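# Lift the mug from its peg and set it upright

## Task

Remove the mug from the peg, place it standing on the table with the opening facing upward, and release it so it is no longer held.

## Robot and tools

Robot: two arms, left_arm and right_arm, each ending in a five-finger hand. right_arm has a right hand; left_arm has a mirrored left hand. Calibrated base positions in the scene frame: left_arm (-0.015, +0.274, 0) m, right_arm (+0.044, -0.330, 0) m, both yawed almost zero. A camera stand sits behind the arms. Loose objects may occasionally get nudged by the scene.

Scene frame: origin at table-top height, midway between the nominal bases. +z is up, +x points out over the table, +y toward left_arm. Arm names do not match image sides. Reported hand positions (m) and quaternions (wxyz) are in this frame and may be off by a few cm.

Hand point: a point fixed to the palm, 0.15 m from the wrist flange along the fingers and 0.05 m in front of the palm. Its +z runs along straight fingers, +y out of the palm, +x across the palm away from the thumb on the right hand (toward the thumb on the left hand). Straight fingertips reach about 0.06-0.07 m past it along +z, lying 0.06 m behind it along -y. A wrist bracket on the little-finger side can strike things.

Row layout (shared by execute_actions and move): one flat list of 28 numbers in [-1, 1] covering both arms, always all 28 even if one arm is idle. Order: left dx, dy, dz, rx, ry, rz; left six hand motors; left force_limit, speed; then the same 14 for the right arm. dx..rz are an offset, not a pose: measured along scene axes from that arm's Hand target at the start of the action or move, rotation about the Hand target's position, rx/ry/rz forming one rotation vector. 1.0 equals 0.6 m or 180 degrees. Every row of one action counts from the same start, not from the previous row; a new call starts from the updated Hand target, so a repeated offset keeps moving further. All-zero pose numbers re-request the current Hand target.

Hand motors, in this order: little, ring, middle, index, thumb_bend, thumb_turn. Fingers: +1 straight/open, -1 curled. thumb_bend: +1 straight, -1 fully bent. thumb_turn: +1 beside the palm, -1 across in front of it. Alternatively put grasp numbers a, b, c in the first three places and exactly 0 in the last three: a closes index and middle and bends the thumb, b closes ring and little, c swings the thumb in front of the palm; (0,0,0) is a fully open hand. To send a literal zero per motor, write 0.001 in one of those three places. force_limit: -1 about 0 N up to +1 about 10 N at the fingertip (15 N for thumb motors). speed: -1 nearly stopped, full speed from +0.48 upward. With the thumb turned in front, the hand can grip objects roughly 0.035-0.065 m across, or a handle down to about 0.025 m. For gentle closing use speed -0.94 or lower. To keep a hand unchanged, resend the exact eight numbers last sent for it (before any were sent, use its hand_measured plus hand_force_limit and hand_speed).

Tools:
- execute_actions(actions, cameras): actions is a list of actions; each action is up to 15 rows, one per 1/30 s step, the last row held to fill 15 steps. Empty list returns state and images.
- move(target, speed, blend, blocking, cameras): target is one 28-number row or a list of up to 15 rows, all offsets counted from the same starting Hand targets. Straight-line paths, ending together, at least 0.5 s, capped at 10 s. speed in m/s, 0.002 to 4.3, default 0.25 (turn rate up to twice that in rad/s); one value or one per target. blend in m rounds corners in a list; 0 stops at each. blocking=false returns after about 0.5 s while motion continues. No collision avoidance.
- wait(seconds 0-10, cameras): arms hold their last command.
- stop(cameras): brakes a running move.
- zoom_image(camera, region [x0,y0,x1,y1] pixels, up to 504x504) on cam_high, cam_left_wrist or cam_right_wrist (each 672x504), latest images only.
- show_instructions(): shows the reference pages.
- finished_scene(scene=1): ends the scene irreversibly.

Results: per arm end_effector_position, quaternion, Hand target (last commanded pose after clipping; next offsets start here), joint data, and hand_measured, hand_stopped_by (moving, target, force, stalled, fault) and hand_load_n (positive when pushed open; near 0 after a lost grip). A move adds a "move:" line such as done, off_target, moving, held or fault, plus limits (paced = pose clipped, held = steps withheld). done means within 10 mm and 2 degrees of the target; neither done nor off_target says whether anything is touched.

Behaviour: commanded orientation is clipped to within 40 degrees of the measured one each step. Arms track loosely and often rest 1-5 cm short, mostly low; send the missing distance as a further offset. Avoid paths near an arm's own base. An arm blocked by something keeps pressing until commanded back past its hand point. Holding loads or pushing unreachable poses heats motors; at 100 °C the arm goes limp for 30-60 s.

Avoid: dropping the mug or letting it fall, especially off the table; releasing it while it still moves; fast impacts with the peg, table or stand; squeezing or twisting fingers hard; any contact between the two arms or one hand gripping the other's fingers. The mug must stay upright on the table, open end up, after release.

Each tool is called after "Request:" as a command line: name --argument value for each argument, lists and objects as JSON in quotes; but a table of rows of numbers goes row by row, as --pt "numbers of a row", without its own name.

Reference images:

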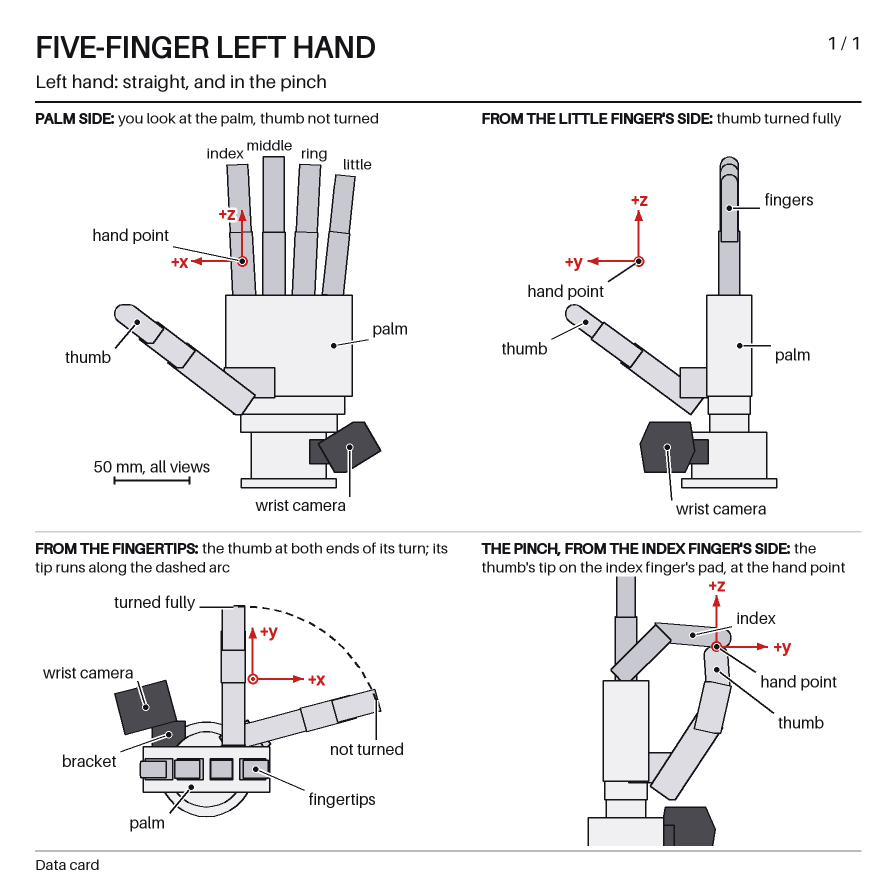

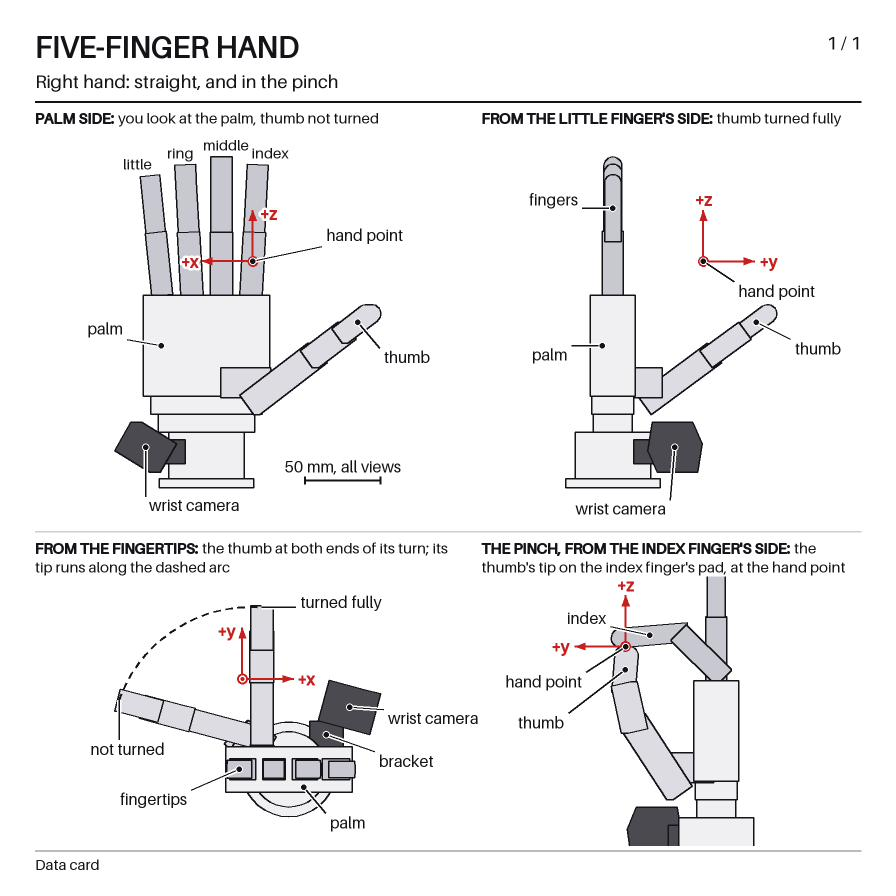

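## Session

Request:
execute_actions --actions '[]'

Scene clock: 0.00 s.
left_arm: end_effector_position=(+0.4711, +0.3575, +0.2403) hand_measured=(+1.000, +1.000, +1.000, +1.000, +1.000, +1.000) hand_load_n=(+0.0, +0.0, +0.0, +0.0, +0.0, +0.0) hand_stopped_by=(target, target, target, target, target, target) hand_force_limit=0.00 hand_speed=-0.80 end_effector_quat_wxyz=(-0.171, +0.984, -0.008, +0.053) | right_arm: end_effector_position=(+0.3474, -0.4888, +0.1261) hand_measured=(+1.000, +1.000, +1.000, +1.000, +1.000, +1.000) hand_load_n=(+0.0, +0.0, +0.0, +0.0, +0.0, +0.0) hand_stopped_by=(target, target, target, target, target, target) hand_force_limit=0.00 hand_speed=-0.80 end_effector_quat_wxyz=(+0.414, -0.402, +0.787, -0.221)
Joint positions: left_arm=[0.184 1.458 1.451 -1.391 -0.318 -1.354] | right_arm=[-0.933 1.008 0.545 -0.375 -0.717 -0.022]
Joint velocities: within noise
Joint torques (N m): no reading
Motor temperatures (°C): left_arm=[28 27 23 24 27 24] | right_arm=[23 23 26 26 26 25]
Heat: left arm: hottest waist 28 °C; right arm: hottest elbow 26 °C.
Hand target: left_arm +0.4785, +0.3588, +0.2562; -0.175, +0.982, -0.005, +0.071 | right_arm +0.3517, -0.4948, +0.1341; +0.415, -0.404, +0.782, -0.229

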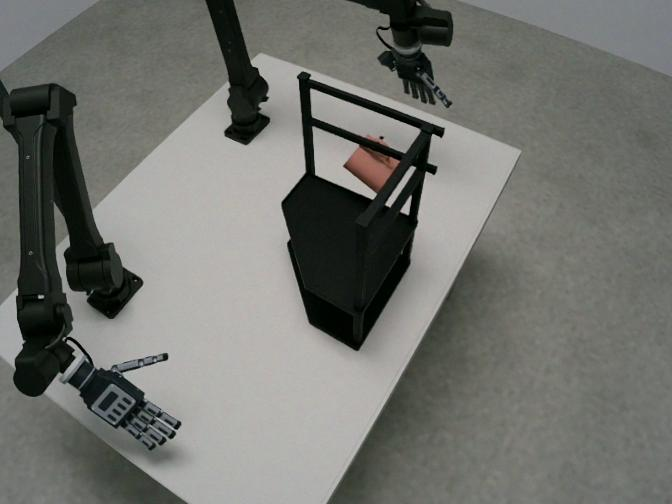

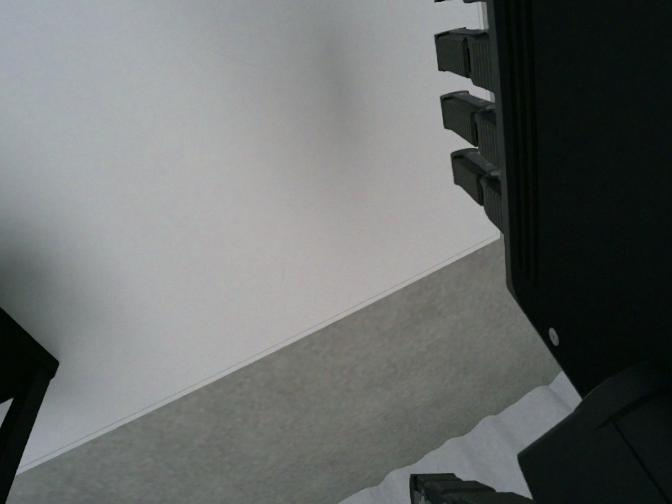

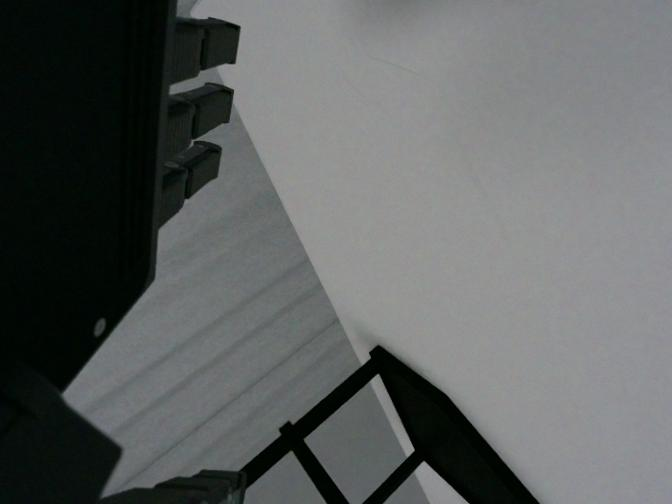

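Request:
zoom_image --camera "cam_high" --region '[270, 50, 470, 200]'

Request:
zoom_image --camera "cam_high" --region '[330, 110, 450, 220]'

Request:
zoom_image --camera "cam_high" --region '[200, 40, 540, 380]'

Scaled by 2.520 from the camera's 672x504 image, which has a finer 960x720 frame.

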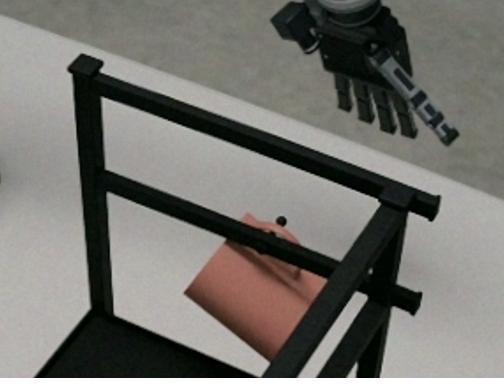

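Scaled by 4.200 from the camera's 672x504 image, which has a finer 960x720 frame.

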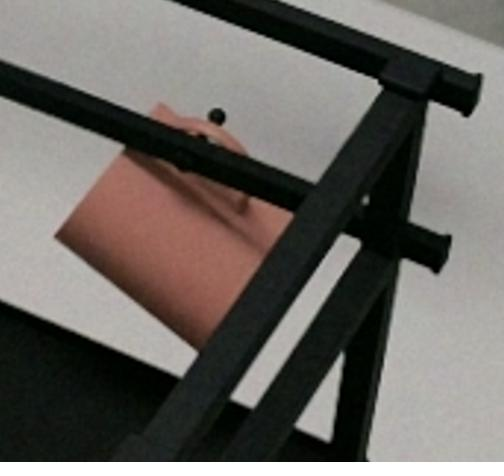

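Scaled by 1.482 from the camera's 672x504 image, which has a finer 960x720 frame.

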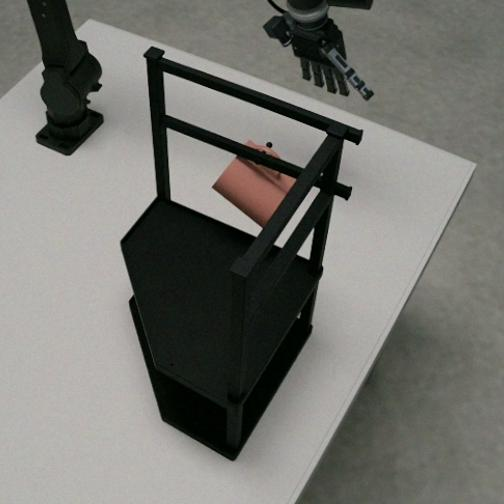

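Request:
move --target '[-0.05, 0.05, 0.2, -0.25, 0, 0, 1, 1, 1, 1, 1, 1, 0, -0.8, 0, 0, 0, 0, 0, 0, 1, 1, 1, 1, 1, 1, 0, -0.8]' --speed 0.3 --cameras '["cam_left_wrist", "cam_high"]'

Scene clock: 100.57 s.
left_arm: end_effector_position=(+0.4506, +0.3877, +0.3538) hand_measured=(+1.000, +1.000, +1.000, +1.000, +1.000, +1.000) hand_load_n=(+0.0, +0.0, +0.0, +0.0, +0.0, +0.0) hand_stopped_by=(target, target, target, target, target, target) hand_force_limit=0.00 hand_speed=-0.80 end_effector_quat_wxyz=(+0.199, +0.970, +0.054, +0.126) | right_arm: end_effector_position=(+0.3474, -0.4888, +0.1261) hand_measured=(+1.000, +1.000, +1.000, +1.000, +1.000, +1.000) hand_load_n=(+0.0, +0.0, +0.0, +0.0, +0.0, -0.5) hand_stopped_by=(target, target, target, target, target, target) hand_force_limit=0.00 hand_speed=-0.80 end_effector_quat_wxyz=(+0.414, -0.402, +0.787, -0.221)
Joint positions: left_arm=[0.566 1.514 1.664 -1.686 0.474 -1.136] | right_arm=[-0.933 1.008 0.545 -0.375 -0.717 -0.022]
Joint torques (N m): left_arm=[0.21 -15.27 10.77 -0.06 0.68 0.27] | right_arm=[-0.67 -4.6 10.04 1.5 -0.53 0.02]
Motor temperatures (°C): left_arm=[28 29 32 24 26 24] | right_arm=[23 24 34 26 26 25]
Heat: left arm: hottest elbow 32 °C; right arm: hottest elbow 34 °C.
Hand target: left_arm +0.4485, +0.3888, +0.3764; +0.214, +0.974, +0.023, +0.068 | right_arm +0.3517, -0.4948, +0.1341; +0.415, -0.404, +0.782, -0.229
Off the commanded pose: left_arm 0.023 m, 8 deg | right_arm 0.011 m, 1 deg.
joint sent to its limit (left arm) — joint 4 (wrist pitch), lower limit. The joint targets are off in orientation, not in position.
move: off_target (left_arm, right_arm)
Images, in order (width x height): cam_high 672x504, cam_left_wrist 672x504.

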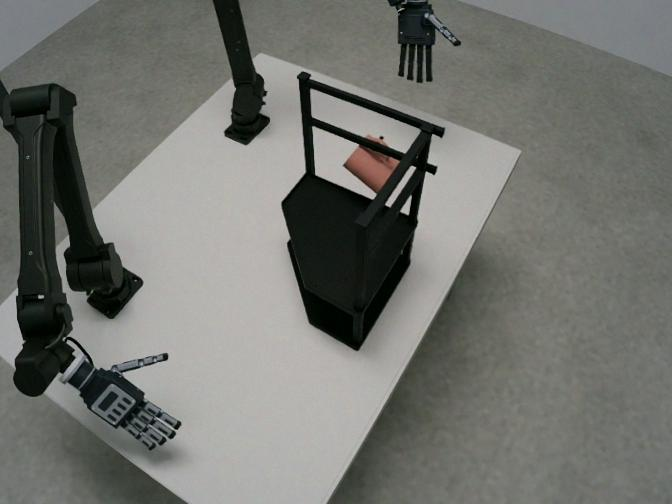

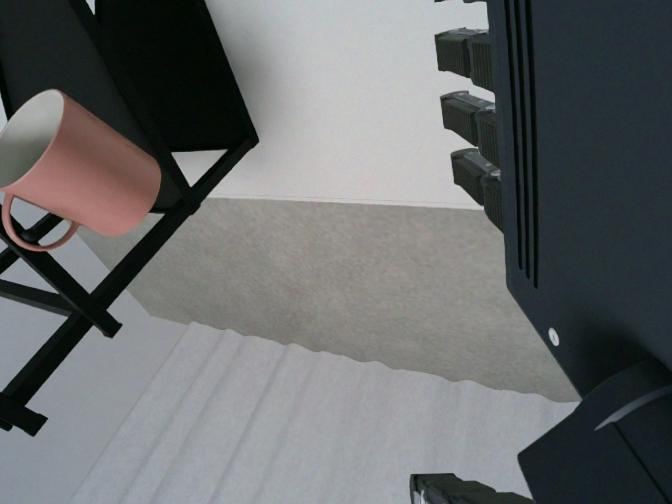

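Request:
zoom_image --camera "cam_left_wrist" --region '[0, 60, 260, 360]'

Scaled by 1.680 from the camera's 672x504 image, which has a finer 960x720 frame.

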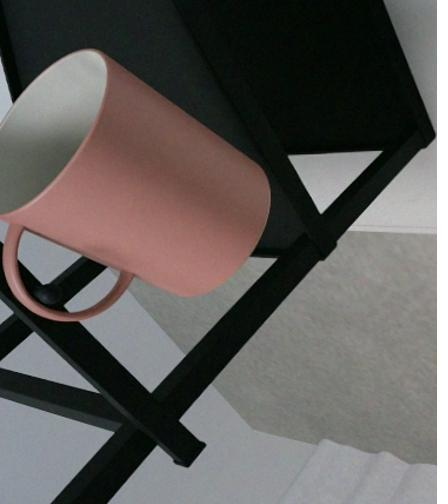

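Request:
move --target '[-0.0808, -0.2813, -0.144, 0.1517, -0.32, -0.0274, 1, 1, 1, 1, 0.3, -1, 0, -0.2, 0, 0, 0, 0, 0, 0, 1, 1, 1, 1, 1, 1, 0, -0.8]' --speed 0.25 --cameras '["cam_left_wrist", "cam_high"]'

Scene clock: 363.77 s.
left_arm: end_effector_position=(+0.3986, +0.2225, +0.2788) hand_measured=(+1.000, +1.000, +1.000, +1.000, +0.300, -1.000) hand_load_n=(+0.0, +0.0, +0.0, +0.0, +0.0, +0.0) hand_stopped_by=(target, target, target, target, target, target) hand_force_limit=0.00 hand_speed=-0.20 end_effector_quat_wxyz=(-0.025, +0.852, -0.141, +0.504) | right_arm: end_effector_position=(+0.3474, -0.4888, +0.1261) hand_measured=(+1.000, +1.000, +1.000, +1.000, +1.000, +1.000) hand_load_n=(+0.0, +0.0, -0.5, +0.0, +0.0, +0.0) hand_stopped_by=(target, target, target, target, target, target) hand_force_limit=0.00 hand_speed=-0.80 end_effector_quat_wxyz=(+0.414, -0.402, +0.787, -0.221)
Joint positions: left_arm=[0.149 0.794 0.657 -0.39 0.22 -1.231] | right_arm=[-0.933 1.008 0.545 -0.375 -0.717 -0.022]
Joint torques (N m): left_arm=[-0.85 -4.78 9.77 2.25 -0.03 -0.1] | right_arm=[-0.67 -4.25 10.07 1.47 -0.54 0]
Heat: left arm: hottest elbow 33 °C; right arm: hottest elbow 37 °C.
Hand target: left_arm +0.4000, +0.2200, +0.2900; -0.025, +0.843, -0.138, +0.519 | right_arm +0.3517, -0.4948, +0.1341; +0.415, -0.404, +0.782, -0.229
Off the commanded pose: left_arm 0.012 m, 2 deg | right_arm 0.011 m, 1 deg.
move: off_target (left_arm, right_arm)
Images, in order (width x height): cam_high 672x504, cam_left_wrist 672x504.

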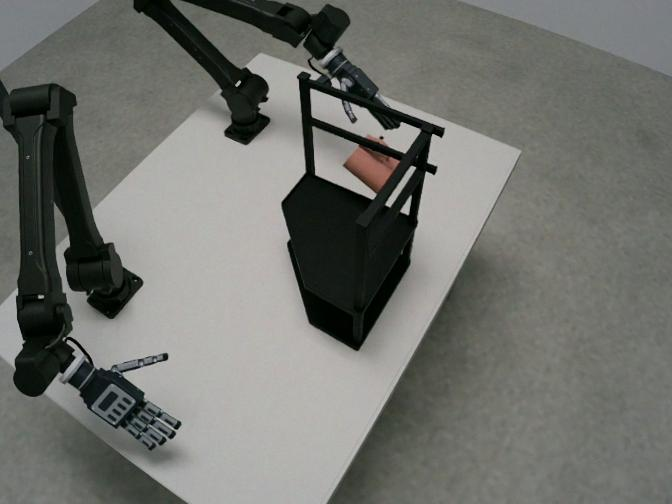

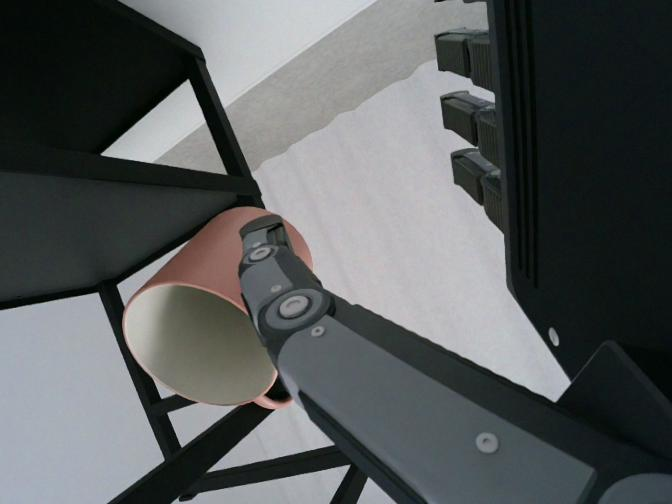

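Request:
zoom_image --camera "cam_high" --region '[290, 40, 450, 200]'

Request:
zoom_image --camera "cam_left_wrist" --region '[80, 160, 360, 440]'

Scaled by 3.150 from the camera's 672x504 image, which has a finer 960x720 frame.

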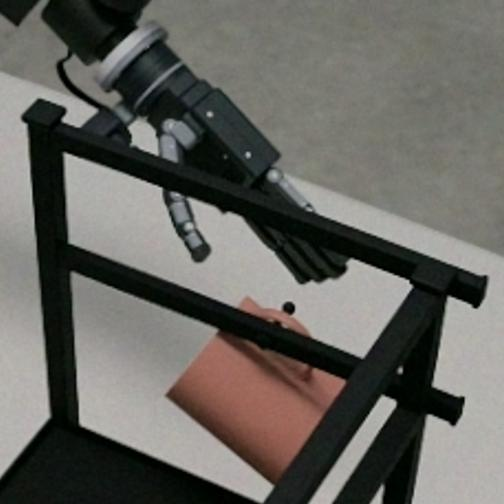

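Scaled by 1.800 from the camera's 672x504 image, which has a finer 960x720 frame.

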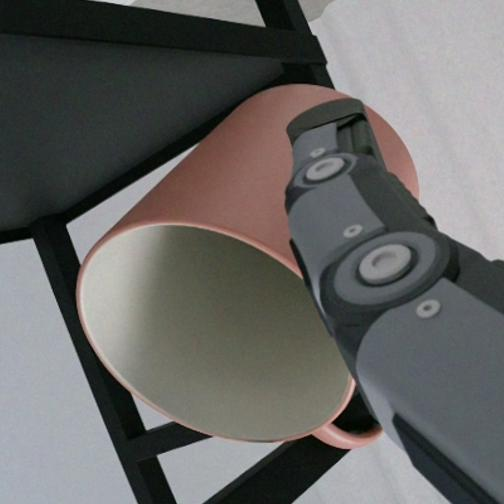

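Request:
move --target '[0.0473, -0.139, 0.0447, 0, 0, 0, 1, 1, 1, 1, 0.3, -1, 0, -0.2, 0, 0, 0, 0, 0, 0, 1, 1, 1, 1, 1, 1, 0, -0.8]' --speed 0.12 --cameras '["cam_left_wrist", "cam_high"]'

Scene clock: 455.77 s.
left_arm: end_effector_position=(+0.4133, +0.1424, +0.2797) hand_measured=(+1.000, +1.000, +1.000, +1.000, +0.300, -1.000) hand_load_n=(+0.0, +0.0, +0.0, +0.0, +0.0, +0.0) hand_stopped_by=(target, target, target, target, target, target) hand_force_limit=0.00 hand_speed=-0.20 end_effector_quat_wxyz=(-0.029, +0.858, -0.146, +0.492) | right_arm: end_effector_position=(+0.3474, -0.4888, +0.1261) hand_measured=(+1.000, +1.000, +1.000, +1.000, +1.000, +1.000) hand_load_n=(+0.0, +0.0, +0.0, +0.0, +0.0, +0.0) hand_stopped_by=(target, target, target, target, target, target) hand_force_limit=0.00 hand_speed=-0.80 end_effector_quat_wxyz=(+0.414, -0.402, +0.787, -0.221)
Joint positions: left_arm=[-0.167 0.856 0.705 -0.39 -0.06 -1.379] | right_arm=[-0.933 1.008 0.545 -0.375 -0.717 -0.022]
Joint torques (N m): left_arm=[-0.85 -3.84 14.26 1.92 -0.16 -0.1] | right_arm=[-0.79 -4.42 10.06 1.52 -0.53 -0.01]
Heat: left arm: hottest elbow 35 °C; right arm: hottest elbow 37 °C.
Hand target: left_arm +0.4284, +0.1366, +0.3166; -0.025, +0.844, -0.138, +0.518 | right_arm +0.3517, -0.4948, +0.1341; +0.415, -0.404, +0.782, -0.229
Off the commanded pose: left_arm 0.041 m, 4 deg | right_arm 0.011 m, 1 deg.
move: off_target (left_arm, right_arm)
Images, in order (width x height): cam_high 672x504, cam_left_wrist 672x504.

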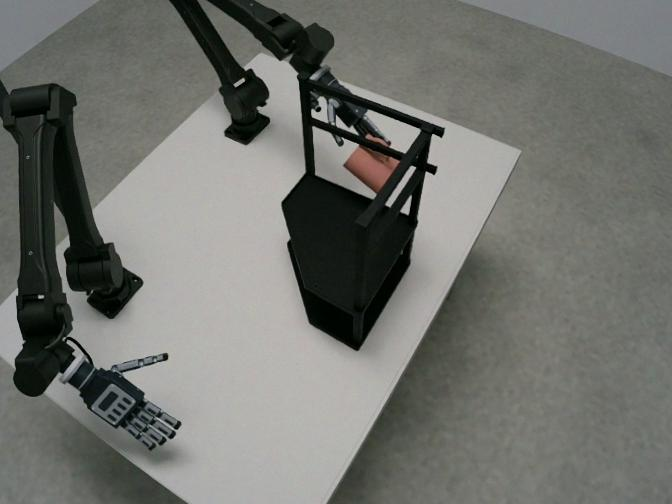

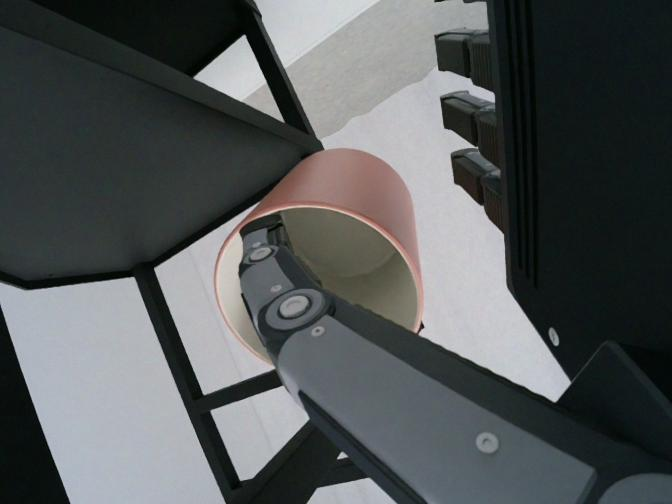

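Request:
zoom_image --camera "cam_left_wrist" --region '[200, 180, 460, 440]'

Request:
zoom_image --camera "cam_high" --region '[290, 60, 450, 220]'

Scaled by 1.938 from the camera's 672x504 image, which has a finer 960x720 frame.

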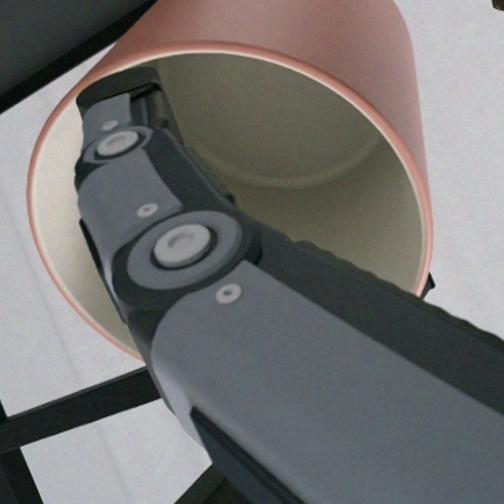

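Scaled by 3.150 from the camera's 672x504 image, which has a finer 960x720 frame.

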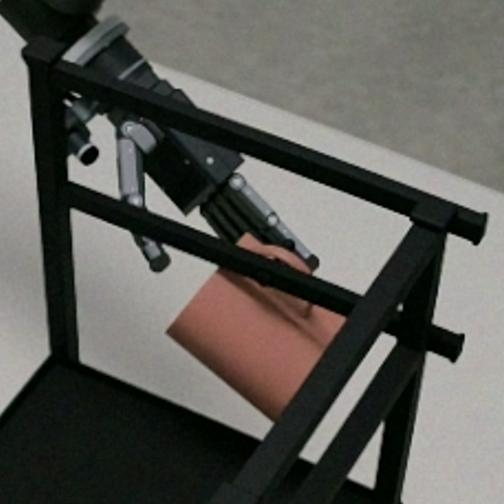

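Request:
move --target '[0.0233, -0.005, 0.055, 0, 0, 0, 1, 1, 1, 1, 0.3, -1, 0, -0.2, 0, 0, 0, 0, 0, 0, 1, 1, 1, 1, 1, 1, 0, -0.8]' --speed 0.1 --cameras '["cam_left_wrist", "cam_high"]'

Scene clock: 476.60 s.
left_arm: end_effector_position=(+0.4314, +0.1388, +0.3166) hand_measured=(+1.000, +1.000, +1.000, +1.000, +0.300, -1.000) hand_load_n=(+0.0, +0.0, +0.0, +0.0, +0.0, +0.0) hand_stopped_by=(target, target, target, target, target, target) hand_force_limit=0.00 hand_speed=-0.20 end_effector_quat_wxyz=(-0.029, +0.854, -0.145, +0.499) | right_arm: end_effector_position=(+0.3474, -0.4888, +0.1261) hand_measured=(+1.000, +1.000, +1.000, +1.000, +1.000, +1.000) hand_load_n=(+0.0, +0.0, +0.0, +0.0, +0.0, +0.0) hand_stopped_by=(target, target, target, target, target, target) hand_force_limit=0.00 hand_speed=-0.80 end_effector_quat_wxyz=(+0.414, -0.402, +0.787, -0.221)
Joint positions: left_arm=[-0.169 0.896 0.812 -0.439 -0.061 -1.38] | right_arm=[-0.933 1.008 0.545 -0.375 -0.717 -0.022]
Joint torques (N m): left_arm=[-0.85 -4.48 14.32 1.36 -0.17 -0.09] | right_arm=[-0.62 -4.25 10.02 1.5 -0.54 0.01]
Motor temperatures (°C): left_arm=[27 28 37 23 26 23] | right_arm=[23 24 37 25 26 25]
Heat: left arm: hottest elbow 37 °C; right arm: hottest elbow 37 °C.
Hand target: left_arm +0.4424, +0.1336, +0.3498; -0.025, +0.843, -0.138, +0.518 | right_arm +0.3517, -0.4948, +0.1341; +0.415, -0.404, +0.782, -0.229
Off the commanded pose: left_arm 0.035 m, 3 deg | right_arm 0.011 m, 1 deg.
move: off_target (left_arm, right_arm)
Images, in order (width x height): cam_high 672x504, cam_left_wrist 672x504.

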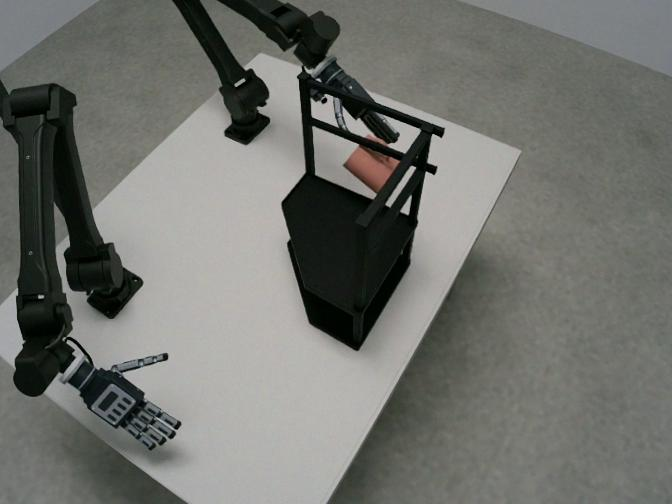

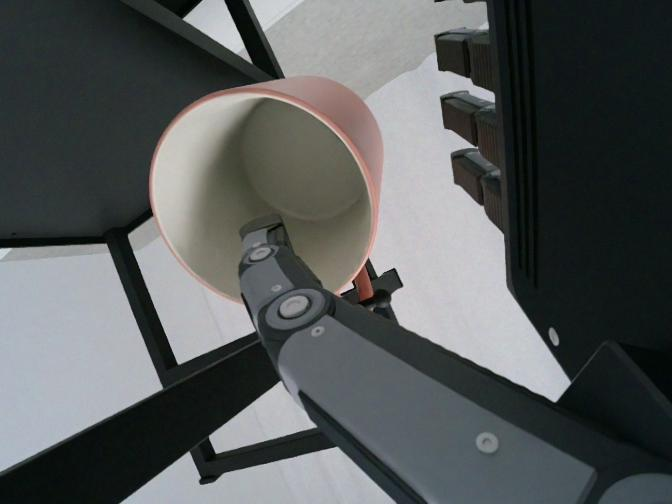

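Request:
move --target '[0.0767, 0.0033, -0.0408, 0, 0, 0, 1, 1, 1, 1, 0.3, -1, 0, -0.2, 0, 0, 0, 0, 0, 0, 1, 1, 1, 1, 1, 1, 0, -0.8]' --speed 0.08 --cameras '["cam_left_wrist", "cam_high"]'

Scene clock: 491.73 s.
left_arm: end_effector_position=(+0.4693, +0.1352, +0.2878) hand_measured=(+1.000, +1.000, +1.000, +1.000, +0.300, -1.000) hand_load_n=(+0.0, +0.0, +0.0, +0.0, +0.0, +0.0) hand_stopped_by=(target, target, target, target, target, target) hand_force_limit=0.00 hand_speed=-0.20 end_effector_quat_wxyz=(-0.024, +0.860, -0.145, +0.488) | right_arm: end_effector_position=(+0.3474, -0.4888, +0.1261) hand_measured=(+1.000, +1.000, +1.000, +1.000, +1.000, +1.000) hand_load_n=(+0.0, +0.0, +0.0, +0.0, +0.0, +0.0) hand_stopped_by=(target, target, target, target, target, target) hand_force_limit=0.00 hand_speed=-0.80 end_effector_quat_wxyz=(+0.414, -0.402, +0.787, -0.221)
Joint positions: left_arm=[-0.155 1.033 0.829 -0.346 -0.042 -1.38] | right_arm=[-0.933 1.008 0.545 -0.375 -0.717 -0.022]
Joint torques (N m): left_arm=[0.44 -6.42 14.11 2.24 0.18 0.08] | right_arm=[-1.14 -4.42 10.07 1.39 -0.54 0.01]
Heat: left arm: hottest elbow 38 °C; right arm: hottest elbow 37 °C.
Hand target: left_arm +0.4883, +0.1356, +0.3254; -0.025, +0.843, -0.138, +0.518 | right_arm +0.3517, -0.4948, +0.1341; +0.415, -0.404, +0.782, -0.229
Off the commanded pose: left_arm 0.042 m, 4 deg | right_arm 0.011 m, 1 deg.
move: off_target (left_arm, right_arm)
Images, in order (width x height): cam_high 672x504, cam_left_wrist 672x504.

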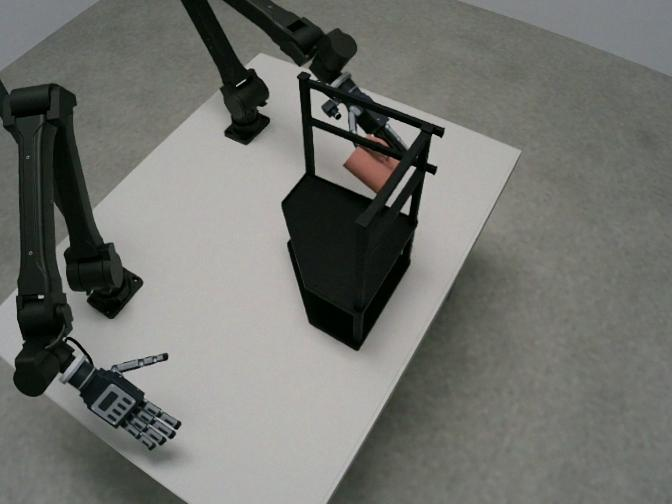

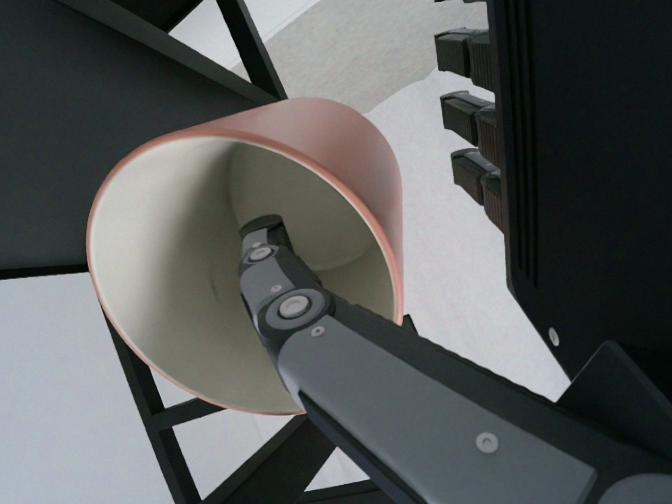

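Request:
move --target '[-0.005, -0.027, -0.0042, 0, 0, 0, 1, 1, 1, 1, 0.3, -1, 0, -0.2, 0, 0, 0, 0, 0, 0, 1, 1, 1, 1, 1, 1, 0, -0.8]' --speed 0.06 --cameras '["cam_left_wrist"]'

Scene clock: 505.93 s.
left_arm: end_effector_position=(+0.4687, +0.1262, +0.2881) hand_measured=(+1.000, +1.000, +1.000, +1.000, +0.300, -1.000) hand_load_n=(+0.0, +0.0, +0.0, +0.0, +0.0, +0.0) hand_stopped_by=(target, target, target, target, target, target) hand_force_limit=0.00 hand_speed=-0.20 end_effector_quat_wxyz=(-0.030, +0.859, -0.146, +0.491) | right_arm: end_effector_position=(+0.3474, -0.4888, +0.1261) hand_measured=(+1.000, +1.000, +1.000, +1.000, +1.000, +1.000) hand_load_n=(+0.0, +0.0, +0.0, +0.0, +0.0, +0.0) hand_stopped_by=(target, target, target, target, target, target) hand_force_limit=0.00 hand_speed=-0.80 end_effector_quat_wxyz=(+0.414, -0.402, +0.787, -0.221)
Joint positions: left_arm=[-0.187 1.034 0.829 -0.34 -0.076 -1.388] | right_arm=[-0.933 1.008 0.545 -0.375 -0.717 -0.022]
Joint torques (N m): left_arm=[-0.91 -6.24 13.76 2.26 -0.17 -0.09] | right_arm=[-0.85 -4.37 10.06 1.54 -0.53 0]
Heat: left arm: hottest elbow 40 °C; right arm: hottest elbow 37 °C.
Hand target: left_arm +0.4854, +0.1194, +0.3228; -0.025, +0.844, -0.138, +0.518 | right_arm +0.3517, -0.4948, +0.1341; +0.415, -0.404, +0.782, -0.229
Off the commanded pose: left_arm 0.039 m, 4 deg | right_arm 0.011 m, 1 deg.
move: off_target (left_arm, right_arm)
Images, in order (width x height): cam_left_wrist 672x504.

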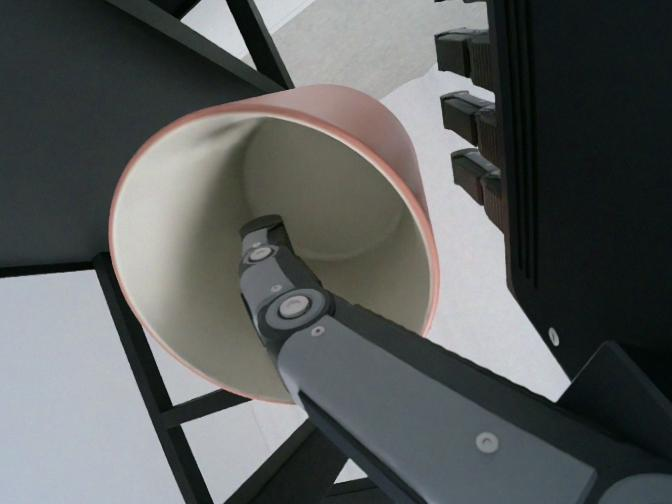

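Request:
move --target '[0, -0.022, -0.002, 0, 0, 0, 1, 1, 1, 1, 0.3, -1, 0, -0.2, 0, 0, 0, 0, 0, 0, 1, 1, 1, 1, 1, 1, 0, -0.8]' --speed 0.06 --cameras '["cam_left_wrist", "cam_high"]'

Scene clock: 510.57 s.
left_arm: end_effector_position=(+0.4683, +0.1143, +0.2845) hand_measured=(+1.000, +1.000, +1.000, +1.000, +0.300, -1.000) hand_load_n=(+0.0, +0.0, +0.0, +0.0, +0.0, -0.5) hand_stopped_by=(target, target, target, target, target, target) hand_force_limit=0.00 hand_speed=-0.20 end_effector_quat_wxyz=(-0.031, +0.859, -0.147, +0.489) | right_arm: end_effector_position=(+0.3474, -0.4888, +0.1261) hand_measured=(+1.000, +1.000, +1.000, +1.000, +1.000, +1.000) hand_load_n=(+0.0, +0.0, +0.0, +0.0, +0.0, -0.5) hand_stopped_by=(target, target, target, target, target, target) hand_force_limit=0.00 hand_speed=-0.80 end_effector_quat_wxyz=(+0.414, -0.402, +0.787, -0.221)
Joint positions: left_arm=[-0.224 1.044 0.829 -0.336 -0.11 -1.405] | right_arm=[-0.933 1.008 0.545 -0.375 -0.717 -0.022]
Joint torques (N m): left_arm=[-0.91 -6.48 13.96 2.22 -0.2 -0.08] | right_arm=[-0.62 -4.54 10.02 1.51 -0.53 -0.01]
Heat: left arm: hottest elbow 41 °C; right arm: hottest elbow 37 °C.
Hand target: left_arm +0.4854, +0.1063, +0.3216; -0.025, +0.844, -0.138, +0.518 | right_arm +0.3517, -0.4948, +0.1341; +0.415, -0.404, +0.782, -0.229
Off the commanded pose: left_arm 0.042 m, 4 deg | right_arm 0.011 m, 1 deg.
move: off_target (left_arm, right_arm)
Images, in order (width x height): cam_high 672x504, cam_left_wrist 672x504.

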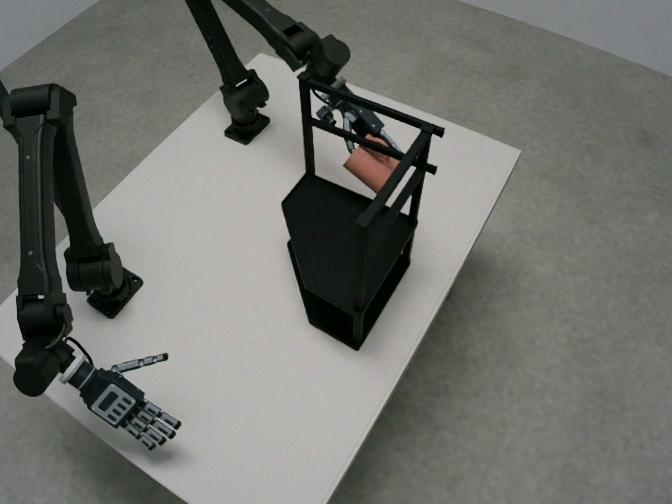

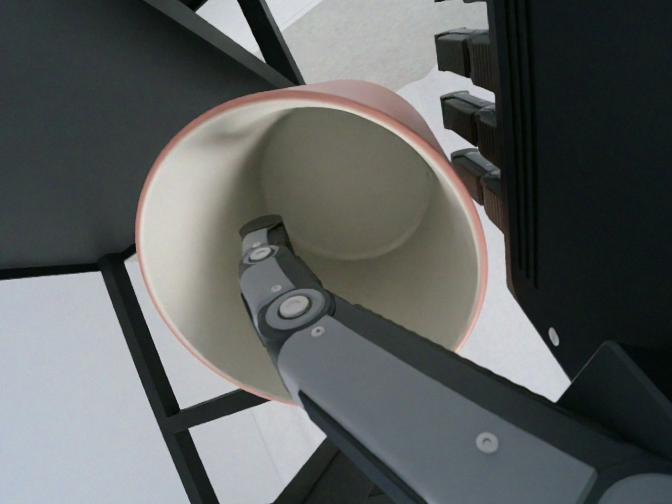

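Request:
move --target '[0, 0, 0, 0, 0, 0, 1, 1, 1, 1, -1, -1, 0.1, -0.75, 0, 0, 0, 0, 0, 0, 1, 1, 1, 1, 1, 1, 0, -0.8]' --speed 0.06 --cameras '["cam_left_wrist", "cam_high"]'

Scene clock: 519.77 s.
left_arm: end_effector_position=(+0.4691, +0.1144, +0.2857) hand_measured=(+1.000, +1.000, +1.000, +1.000, -0.690, -1.000) hand_load_n=(+0.0, +0.0, +0.0, +0.0, +10.0, +2.0) hand_stopped_by=(target, target, target, target, force, target) hand_force_limit=0.10 hand_speed=-0.75 end_effector_quat_wxyz=(-0.030, +0.859, -0.143, +0.490) | right_arm: end_effector_position=(+0.3474, -0.4888, +0.1261) hand_measured=(+1.000, +1.000, +1.000, +1.000, +1.000, +1.000) hand_load_n=(+0.0, +0.0, +0.0, +0.0, +0.0, +0.0) hand_stopped_by=(target, target, target, target, target, target) hand_force_limit=0.00 hand_speed=-0.80 end_effector_quat_wxyz=(+0.414, -0.402, +0.787, -0.221)
Joint positions: left_arm=[-0.225 1.044 0.83 -0.333 -0.113 -1.412] | right_arm=[-0.933 1.008 0.545 -0.375 -0.717 -0.022]
Joint torques (N m): left_arm=[-0.91 -6.48 13.96 2.17 -0.11 -0.02] | right_arm=[-0.73 -4.37 10.11 1.4 -0.52 0]
Motor temperatures (°C): left_arm=[27 27 42 23 26 23] | right_arm=[23 24 38 25 26 25]
Heat: left arm: hottest elbow 42 °C; right arm: hottest elbow 38 °C.
Hand target: left_arm +0.4854, +0.1062, +0.3216; -0.025, +0.844, -0.138, +0.518 | right_arm +0.3517, -0.4948, +0.1341; +0.415, -0.404, +0.782, -0.229
Off the commanded pose: left_arm 0.040 m, 4 deg | right_arm 0.011 m, 1 deg.
move: off_target (left_arm, right_arm)
Images, in order (width x height): cam_high 672x504, cam_left_wrist 672x504.

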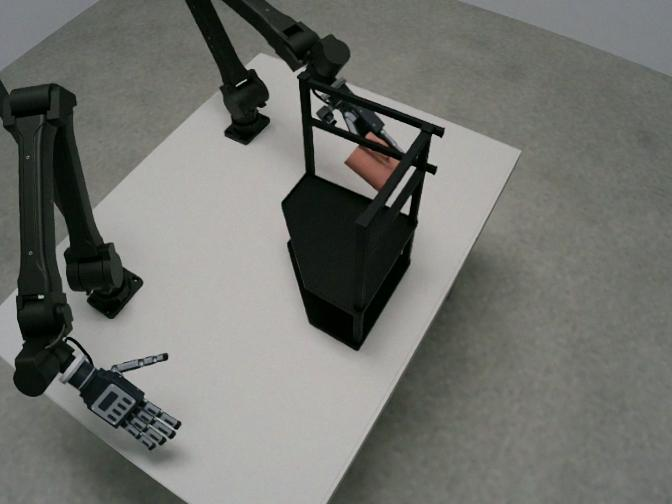

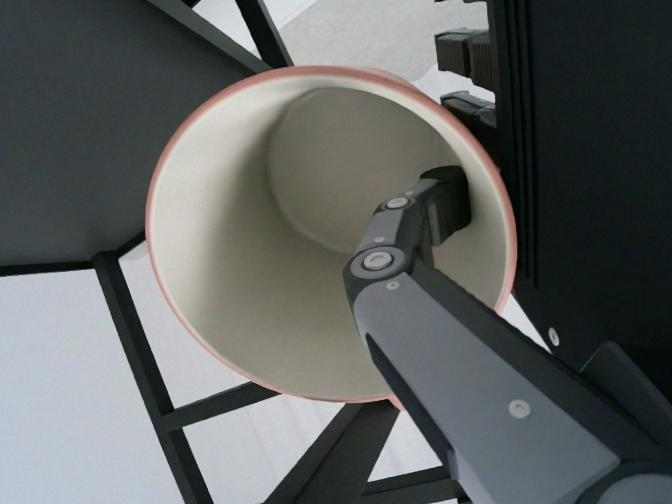

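Request:
zoom_image --camera "cam_high" --region '[330, 100, 450, 200]'

Request:
zoom_image --camera "cam_left_wrist" --region '[240, 320, 480, 504]'

Scaled by 4.200 from the camera's 672x504 image, which has a finer 960x720 frame.

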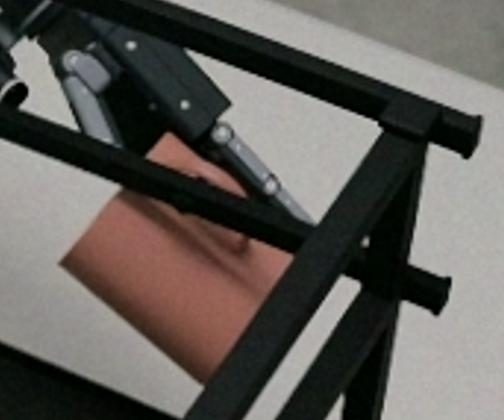

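Scaled by 2.100 from the camera's 672x504 image, which has a finer 960x720 frame.

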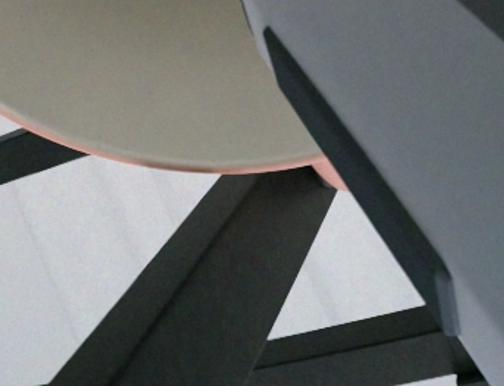

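Request:
move --target '[0.0, 0, 0.018, 0, 0, 0, 1, 1, 1, 1, -1, -1, 0.1, -0.75, 0, 0, 0, 0, 0, 0, 1, 1, 1, 1, 1, 1, 0, -0.8]' --speed 0.04 --cameras '["cam_left_wrist", "cam_high"]'

Scene clock: 534.13 s.
left_arm: end_effector_position=(+0.4695, +0.1144, +0.2885) hand_measured=(+1.000, +1.000, +1.000, +1.000, -0.690, -1.000) hand_load_n=(+0.0, +0.0, +0.0, +0.0, +8.5, +1.0) hand_stopped_by=(target, target, target, target, force, target) hand_force_limit=0.10 hand_speed=-0.75 end_effector_quat_wxyz=(-0.031, +0.860, -0.143, +0.489) | right_arm: end_effector_position=(+0.3474, -0.4888, +0.1261) hand_measured=(+1.000, +1.000, +1.000, +1.000, +1.000, +1.000) hand_load_n=(+0.0, +0.0, +0.0, +0.0, +0.0, +0.0) hand_stopped_by=(target, target, target, target, target, target) hand_force_limit=0.00 hand_speed=-0.80 end_effector_quat_wxyz=(+0.414, -0.402, +0.787, -0.221)
Joint positions: left_arm=[-0.225 1.044 0.839 -0.346 -0.114 -1.413] | right_arm=[-0.933 1.008 0.545 -0.375 -0.717 -0.022]
Joint torques (N m): left_arm=[-0.85 -7 15.05 1.62 -0.08 -0.01] | right_arm=[-0.67 -4.48 10.07 1.51 -0.54 -0.01]
Heat: left arm: hottest elbow 43 °C; right arm: hottest elbow 38 °C.
Hand target: left_arm +0.4854, +0.1062, +0.3324; -0.025, +0.844, -0.138, +0.518 | right_arm +0.3517, -0.4948, +0.1341; +0.415, -0.404, +0.782, -0.229
Off the commanded pose: left_arm 0.047 m, 4 deg | right_arm 0.011 m, 1 deg.
move: off_target (left_arm, right_arm)
Images, in order (width x height): cam_high 672x504, cam_left_wrist 672x504.

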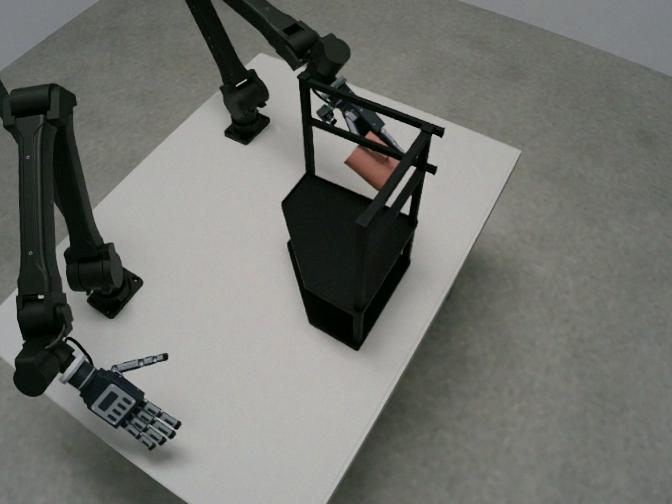

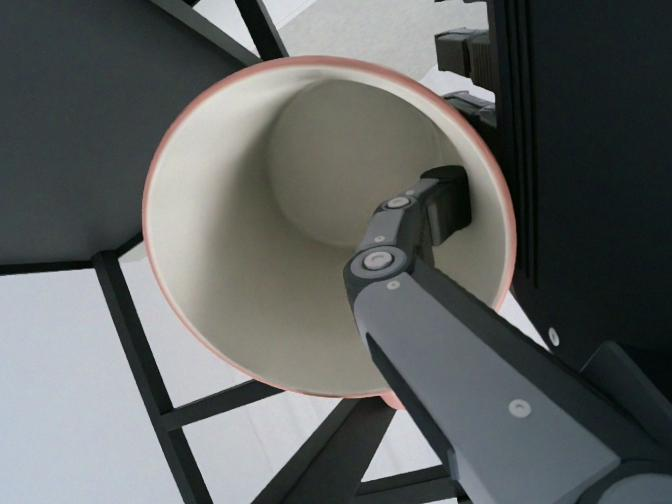

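Request:
move --target '[0.0, 0, 0.015, 0, 0, 0, 1, 1, 1, 1, -0.97, -1, 0.6, -0.85, 0, 0, 0, 0, 0, 0, 1, 1, 1, 1, 1, 1, 0, -0.8]' --speed 0.04 --cameras '["cam_left_wrist", "cam_high"]'

Scene clock: 539.30 s.
left_arm: end_effector_position=(+0.4685, +0.1148, +0.2895) hand_measured=(+1.000, +1.000, +1.000, +1.000, -0.698, -1.000) hand_load_n=(+0.0, +0.0, +0.5, +0.0, +11.0, +1.5) hand_stopped_by=(target, target, target, target, force, target) hand_force_limit=0.60 hand_speed=-0.85 end_effector_quat_wxyz=(-0.031, +0.864, -0.144, +0.482) | right_arm: end_effector_position=(+0.3474, -0.4888, +0.1261) hand_measured=(+1.000, +1.000, +1.000, +1.000, +1.000, +1.000) hand_load_n=(+0.0, +0.0, +0.0, +0.0, +0.0, +0.0) hand_stopped_by=(target, target, target, target, target, target) hand_force_limit=0.00 hand_speed=-0.80 end_effector_quat_wxyz=(+0.414, -0.402, +0.787, -0.221)
Joint positions: left_arm=[-0.225 1.044 0.852 -0.376 -0.114 -1.413] | right_arm=[-0.933 1.008 0.545 -0.375 -0.717 -0.022]
Joint torques (N m): left_arm=[-0.91 -7.53 15.58 1.73 -0.03 -0.01] | right_arm=[-0.62 -4.19 10.07 1.51 -0.54 0.01]
Heat: left arm: hottest elbow 43 °C; right arm: hottest elbow 38 °C.
Hand target: left_arm +0.4854, +0.1062, +0.3414; -0.025, +0.844, -0.138, +0.518 | right_arm +0.3517, -0.4948, +0.1341; +0.415, -0.404, +0.782, -0.229
Off the commanded pose: left_arm 0.055 m, 5 deg | right_arm 0.011 m, 1 deg.
move: off_target (left_arm, right_arm)
Images, in order (width x height): cam_high 672x504, cam_left_wrist 672x504.

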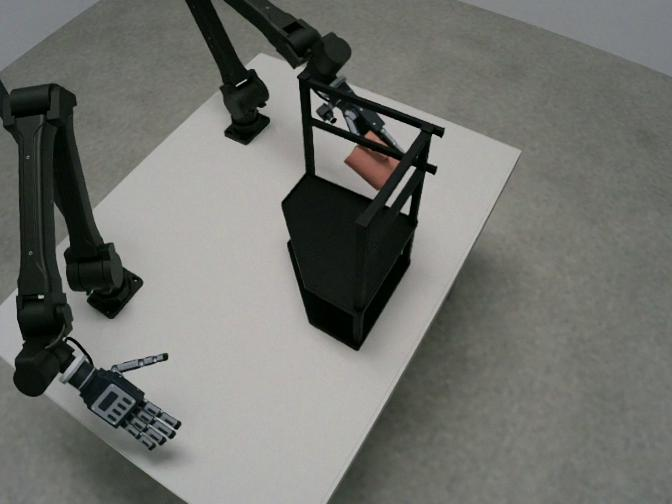

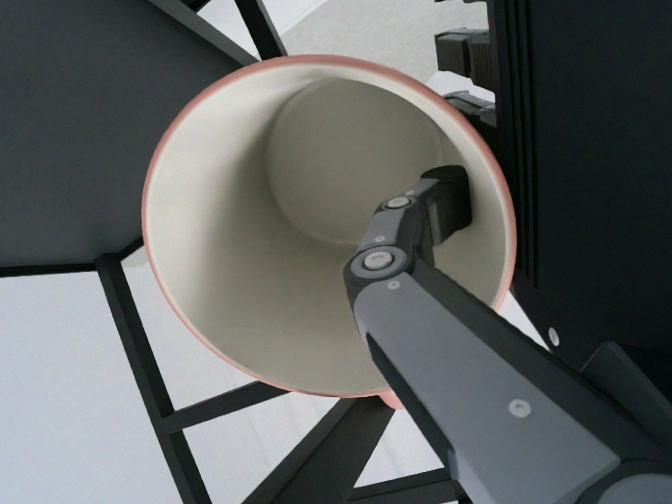

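Request:
move --target '[0.0, 0.04, 0.01, 0, 0, 0, 1, 1, 1, 1, -0.97, -1, 0.6, -0.85, 0, 0, 0, 0, 0, 0, 1, 1, 1, 1, 1, 1, 0, -0.8]' --speed 0.04 --cameras '["cam_left_wrist", "cam_high"]'

Scene clock: 544.73 s.
left_arm: end_effector_position=(+0.4702, +0.1279, +0.2906) hand_measured=(+1.000, +1.000, +1.000, +1.000, -0.698, -1.000) hand_load_n=(+0.0, +0.0, +0.0, +0.0, +11.5, +0.5) hand_stopped_by=(target, target, target, target, force, target) hand_force_limit=0.60 hand_speed=-0.85 end_effector_quat_wxyz=(-0.023, +0.867, -0.144, +0.477) | right_arm: end_effector_position=(+0.3474, -0.4888, +0.1261) hand_measured=(+1.000, +1.000, +1.000, +1.000, +1.000, +1.000) hand_load_n=(+0.0, +0.0, +0.0, +0.0, +0.0, -0.5) hand_stopped_by=(target, target, target, target, target, target) hand_force_limit=0.00 hand_speed=-0.80 end_effector_quat_wxyz=(+0.414, -0.402, +0.787, -0.221)
Joint positions: left_arm=[-0.176 1.044 0.86 -0.392 -0.059 -1.396] | right_arm=[-0.933 1.008 0.545 -0.375 -0.717 -0.022]
Joint torques (N m): left_arm=[0.67 -8.88 15.36 1.65 0.15 0.16] | right_arm=[-0.79 -4.54 10 1.47 -0.54 0]
Heat: left arm: hottest elbow 44 °C; right arm: hottest elbow 38 °C.
Hand target: left_arm +0.4854, +0.1303, +0.3473; -0.025, +0.844, -0.138, +0.518 | right_arm +0.3517, -0.4948, +0.1341; +0.415, -0.404, +0.782, -0.229
Off the commanded pose: left_arm 0.059 m, 5 deg | right_arm 0.011 m, 1 deg.
move: off_target (left_arm, right_arm)
Images, in order (width x height): cam_high 672x504, cam_left_wrist 672x504.

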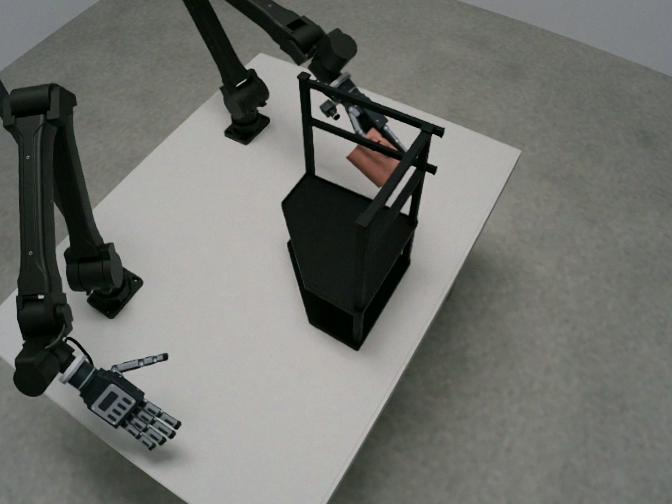

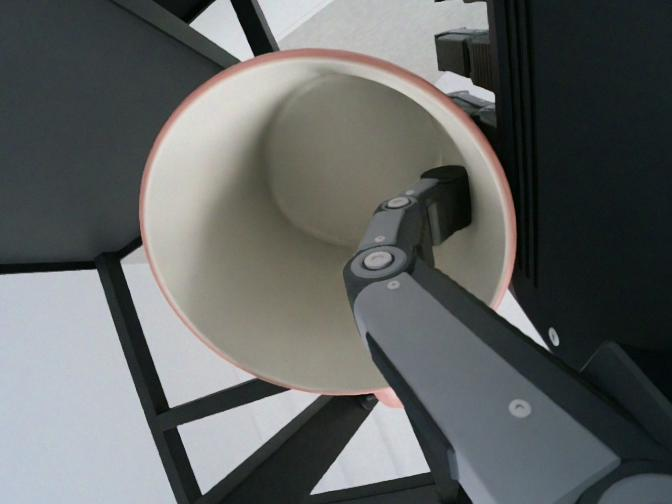

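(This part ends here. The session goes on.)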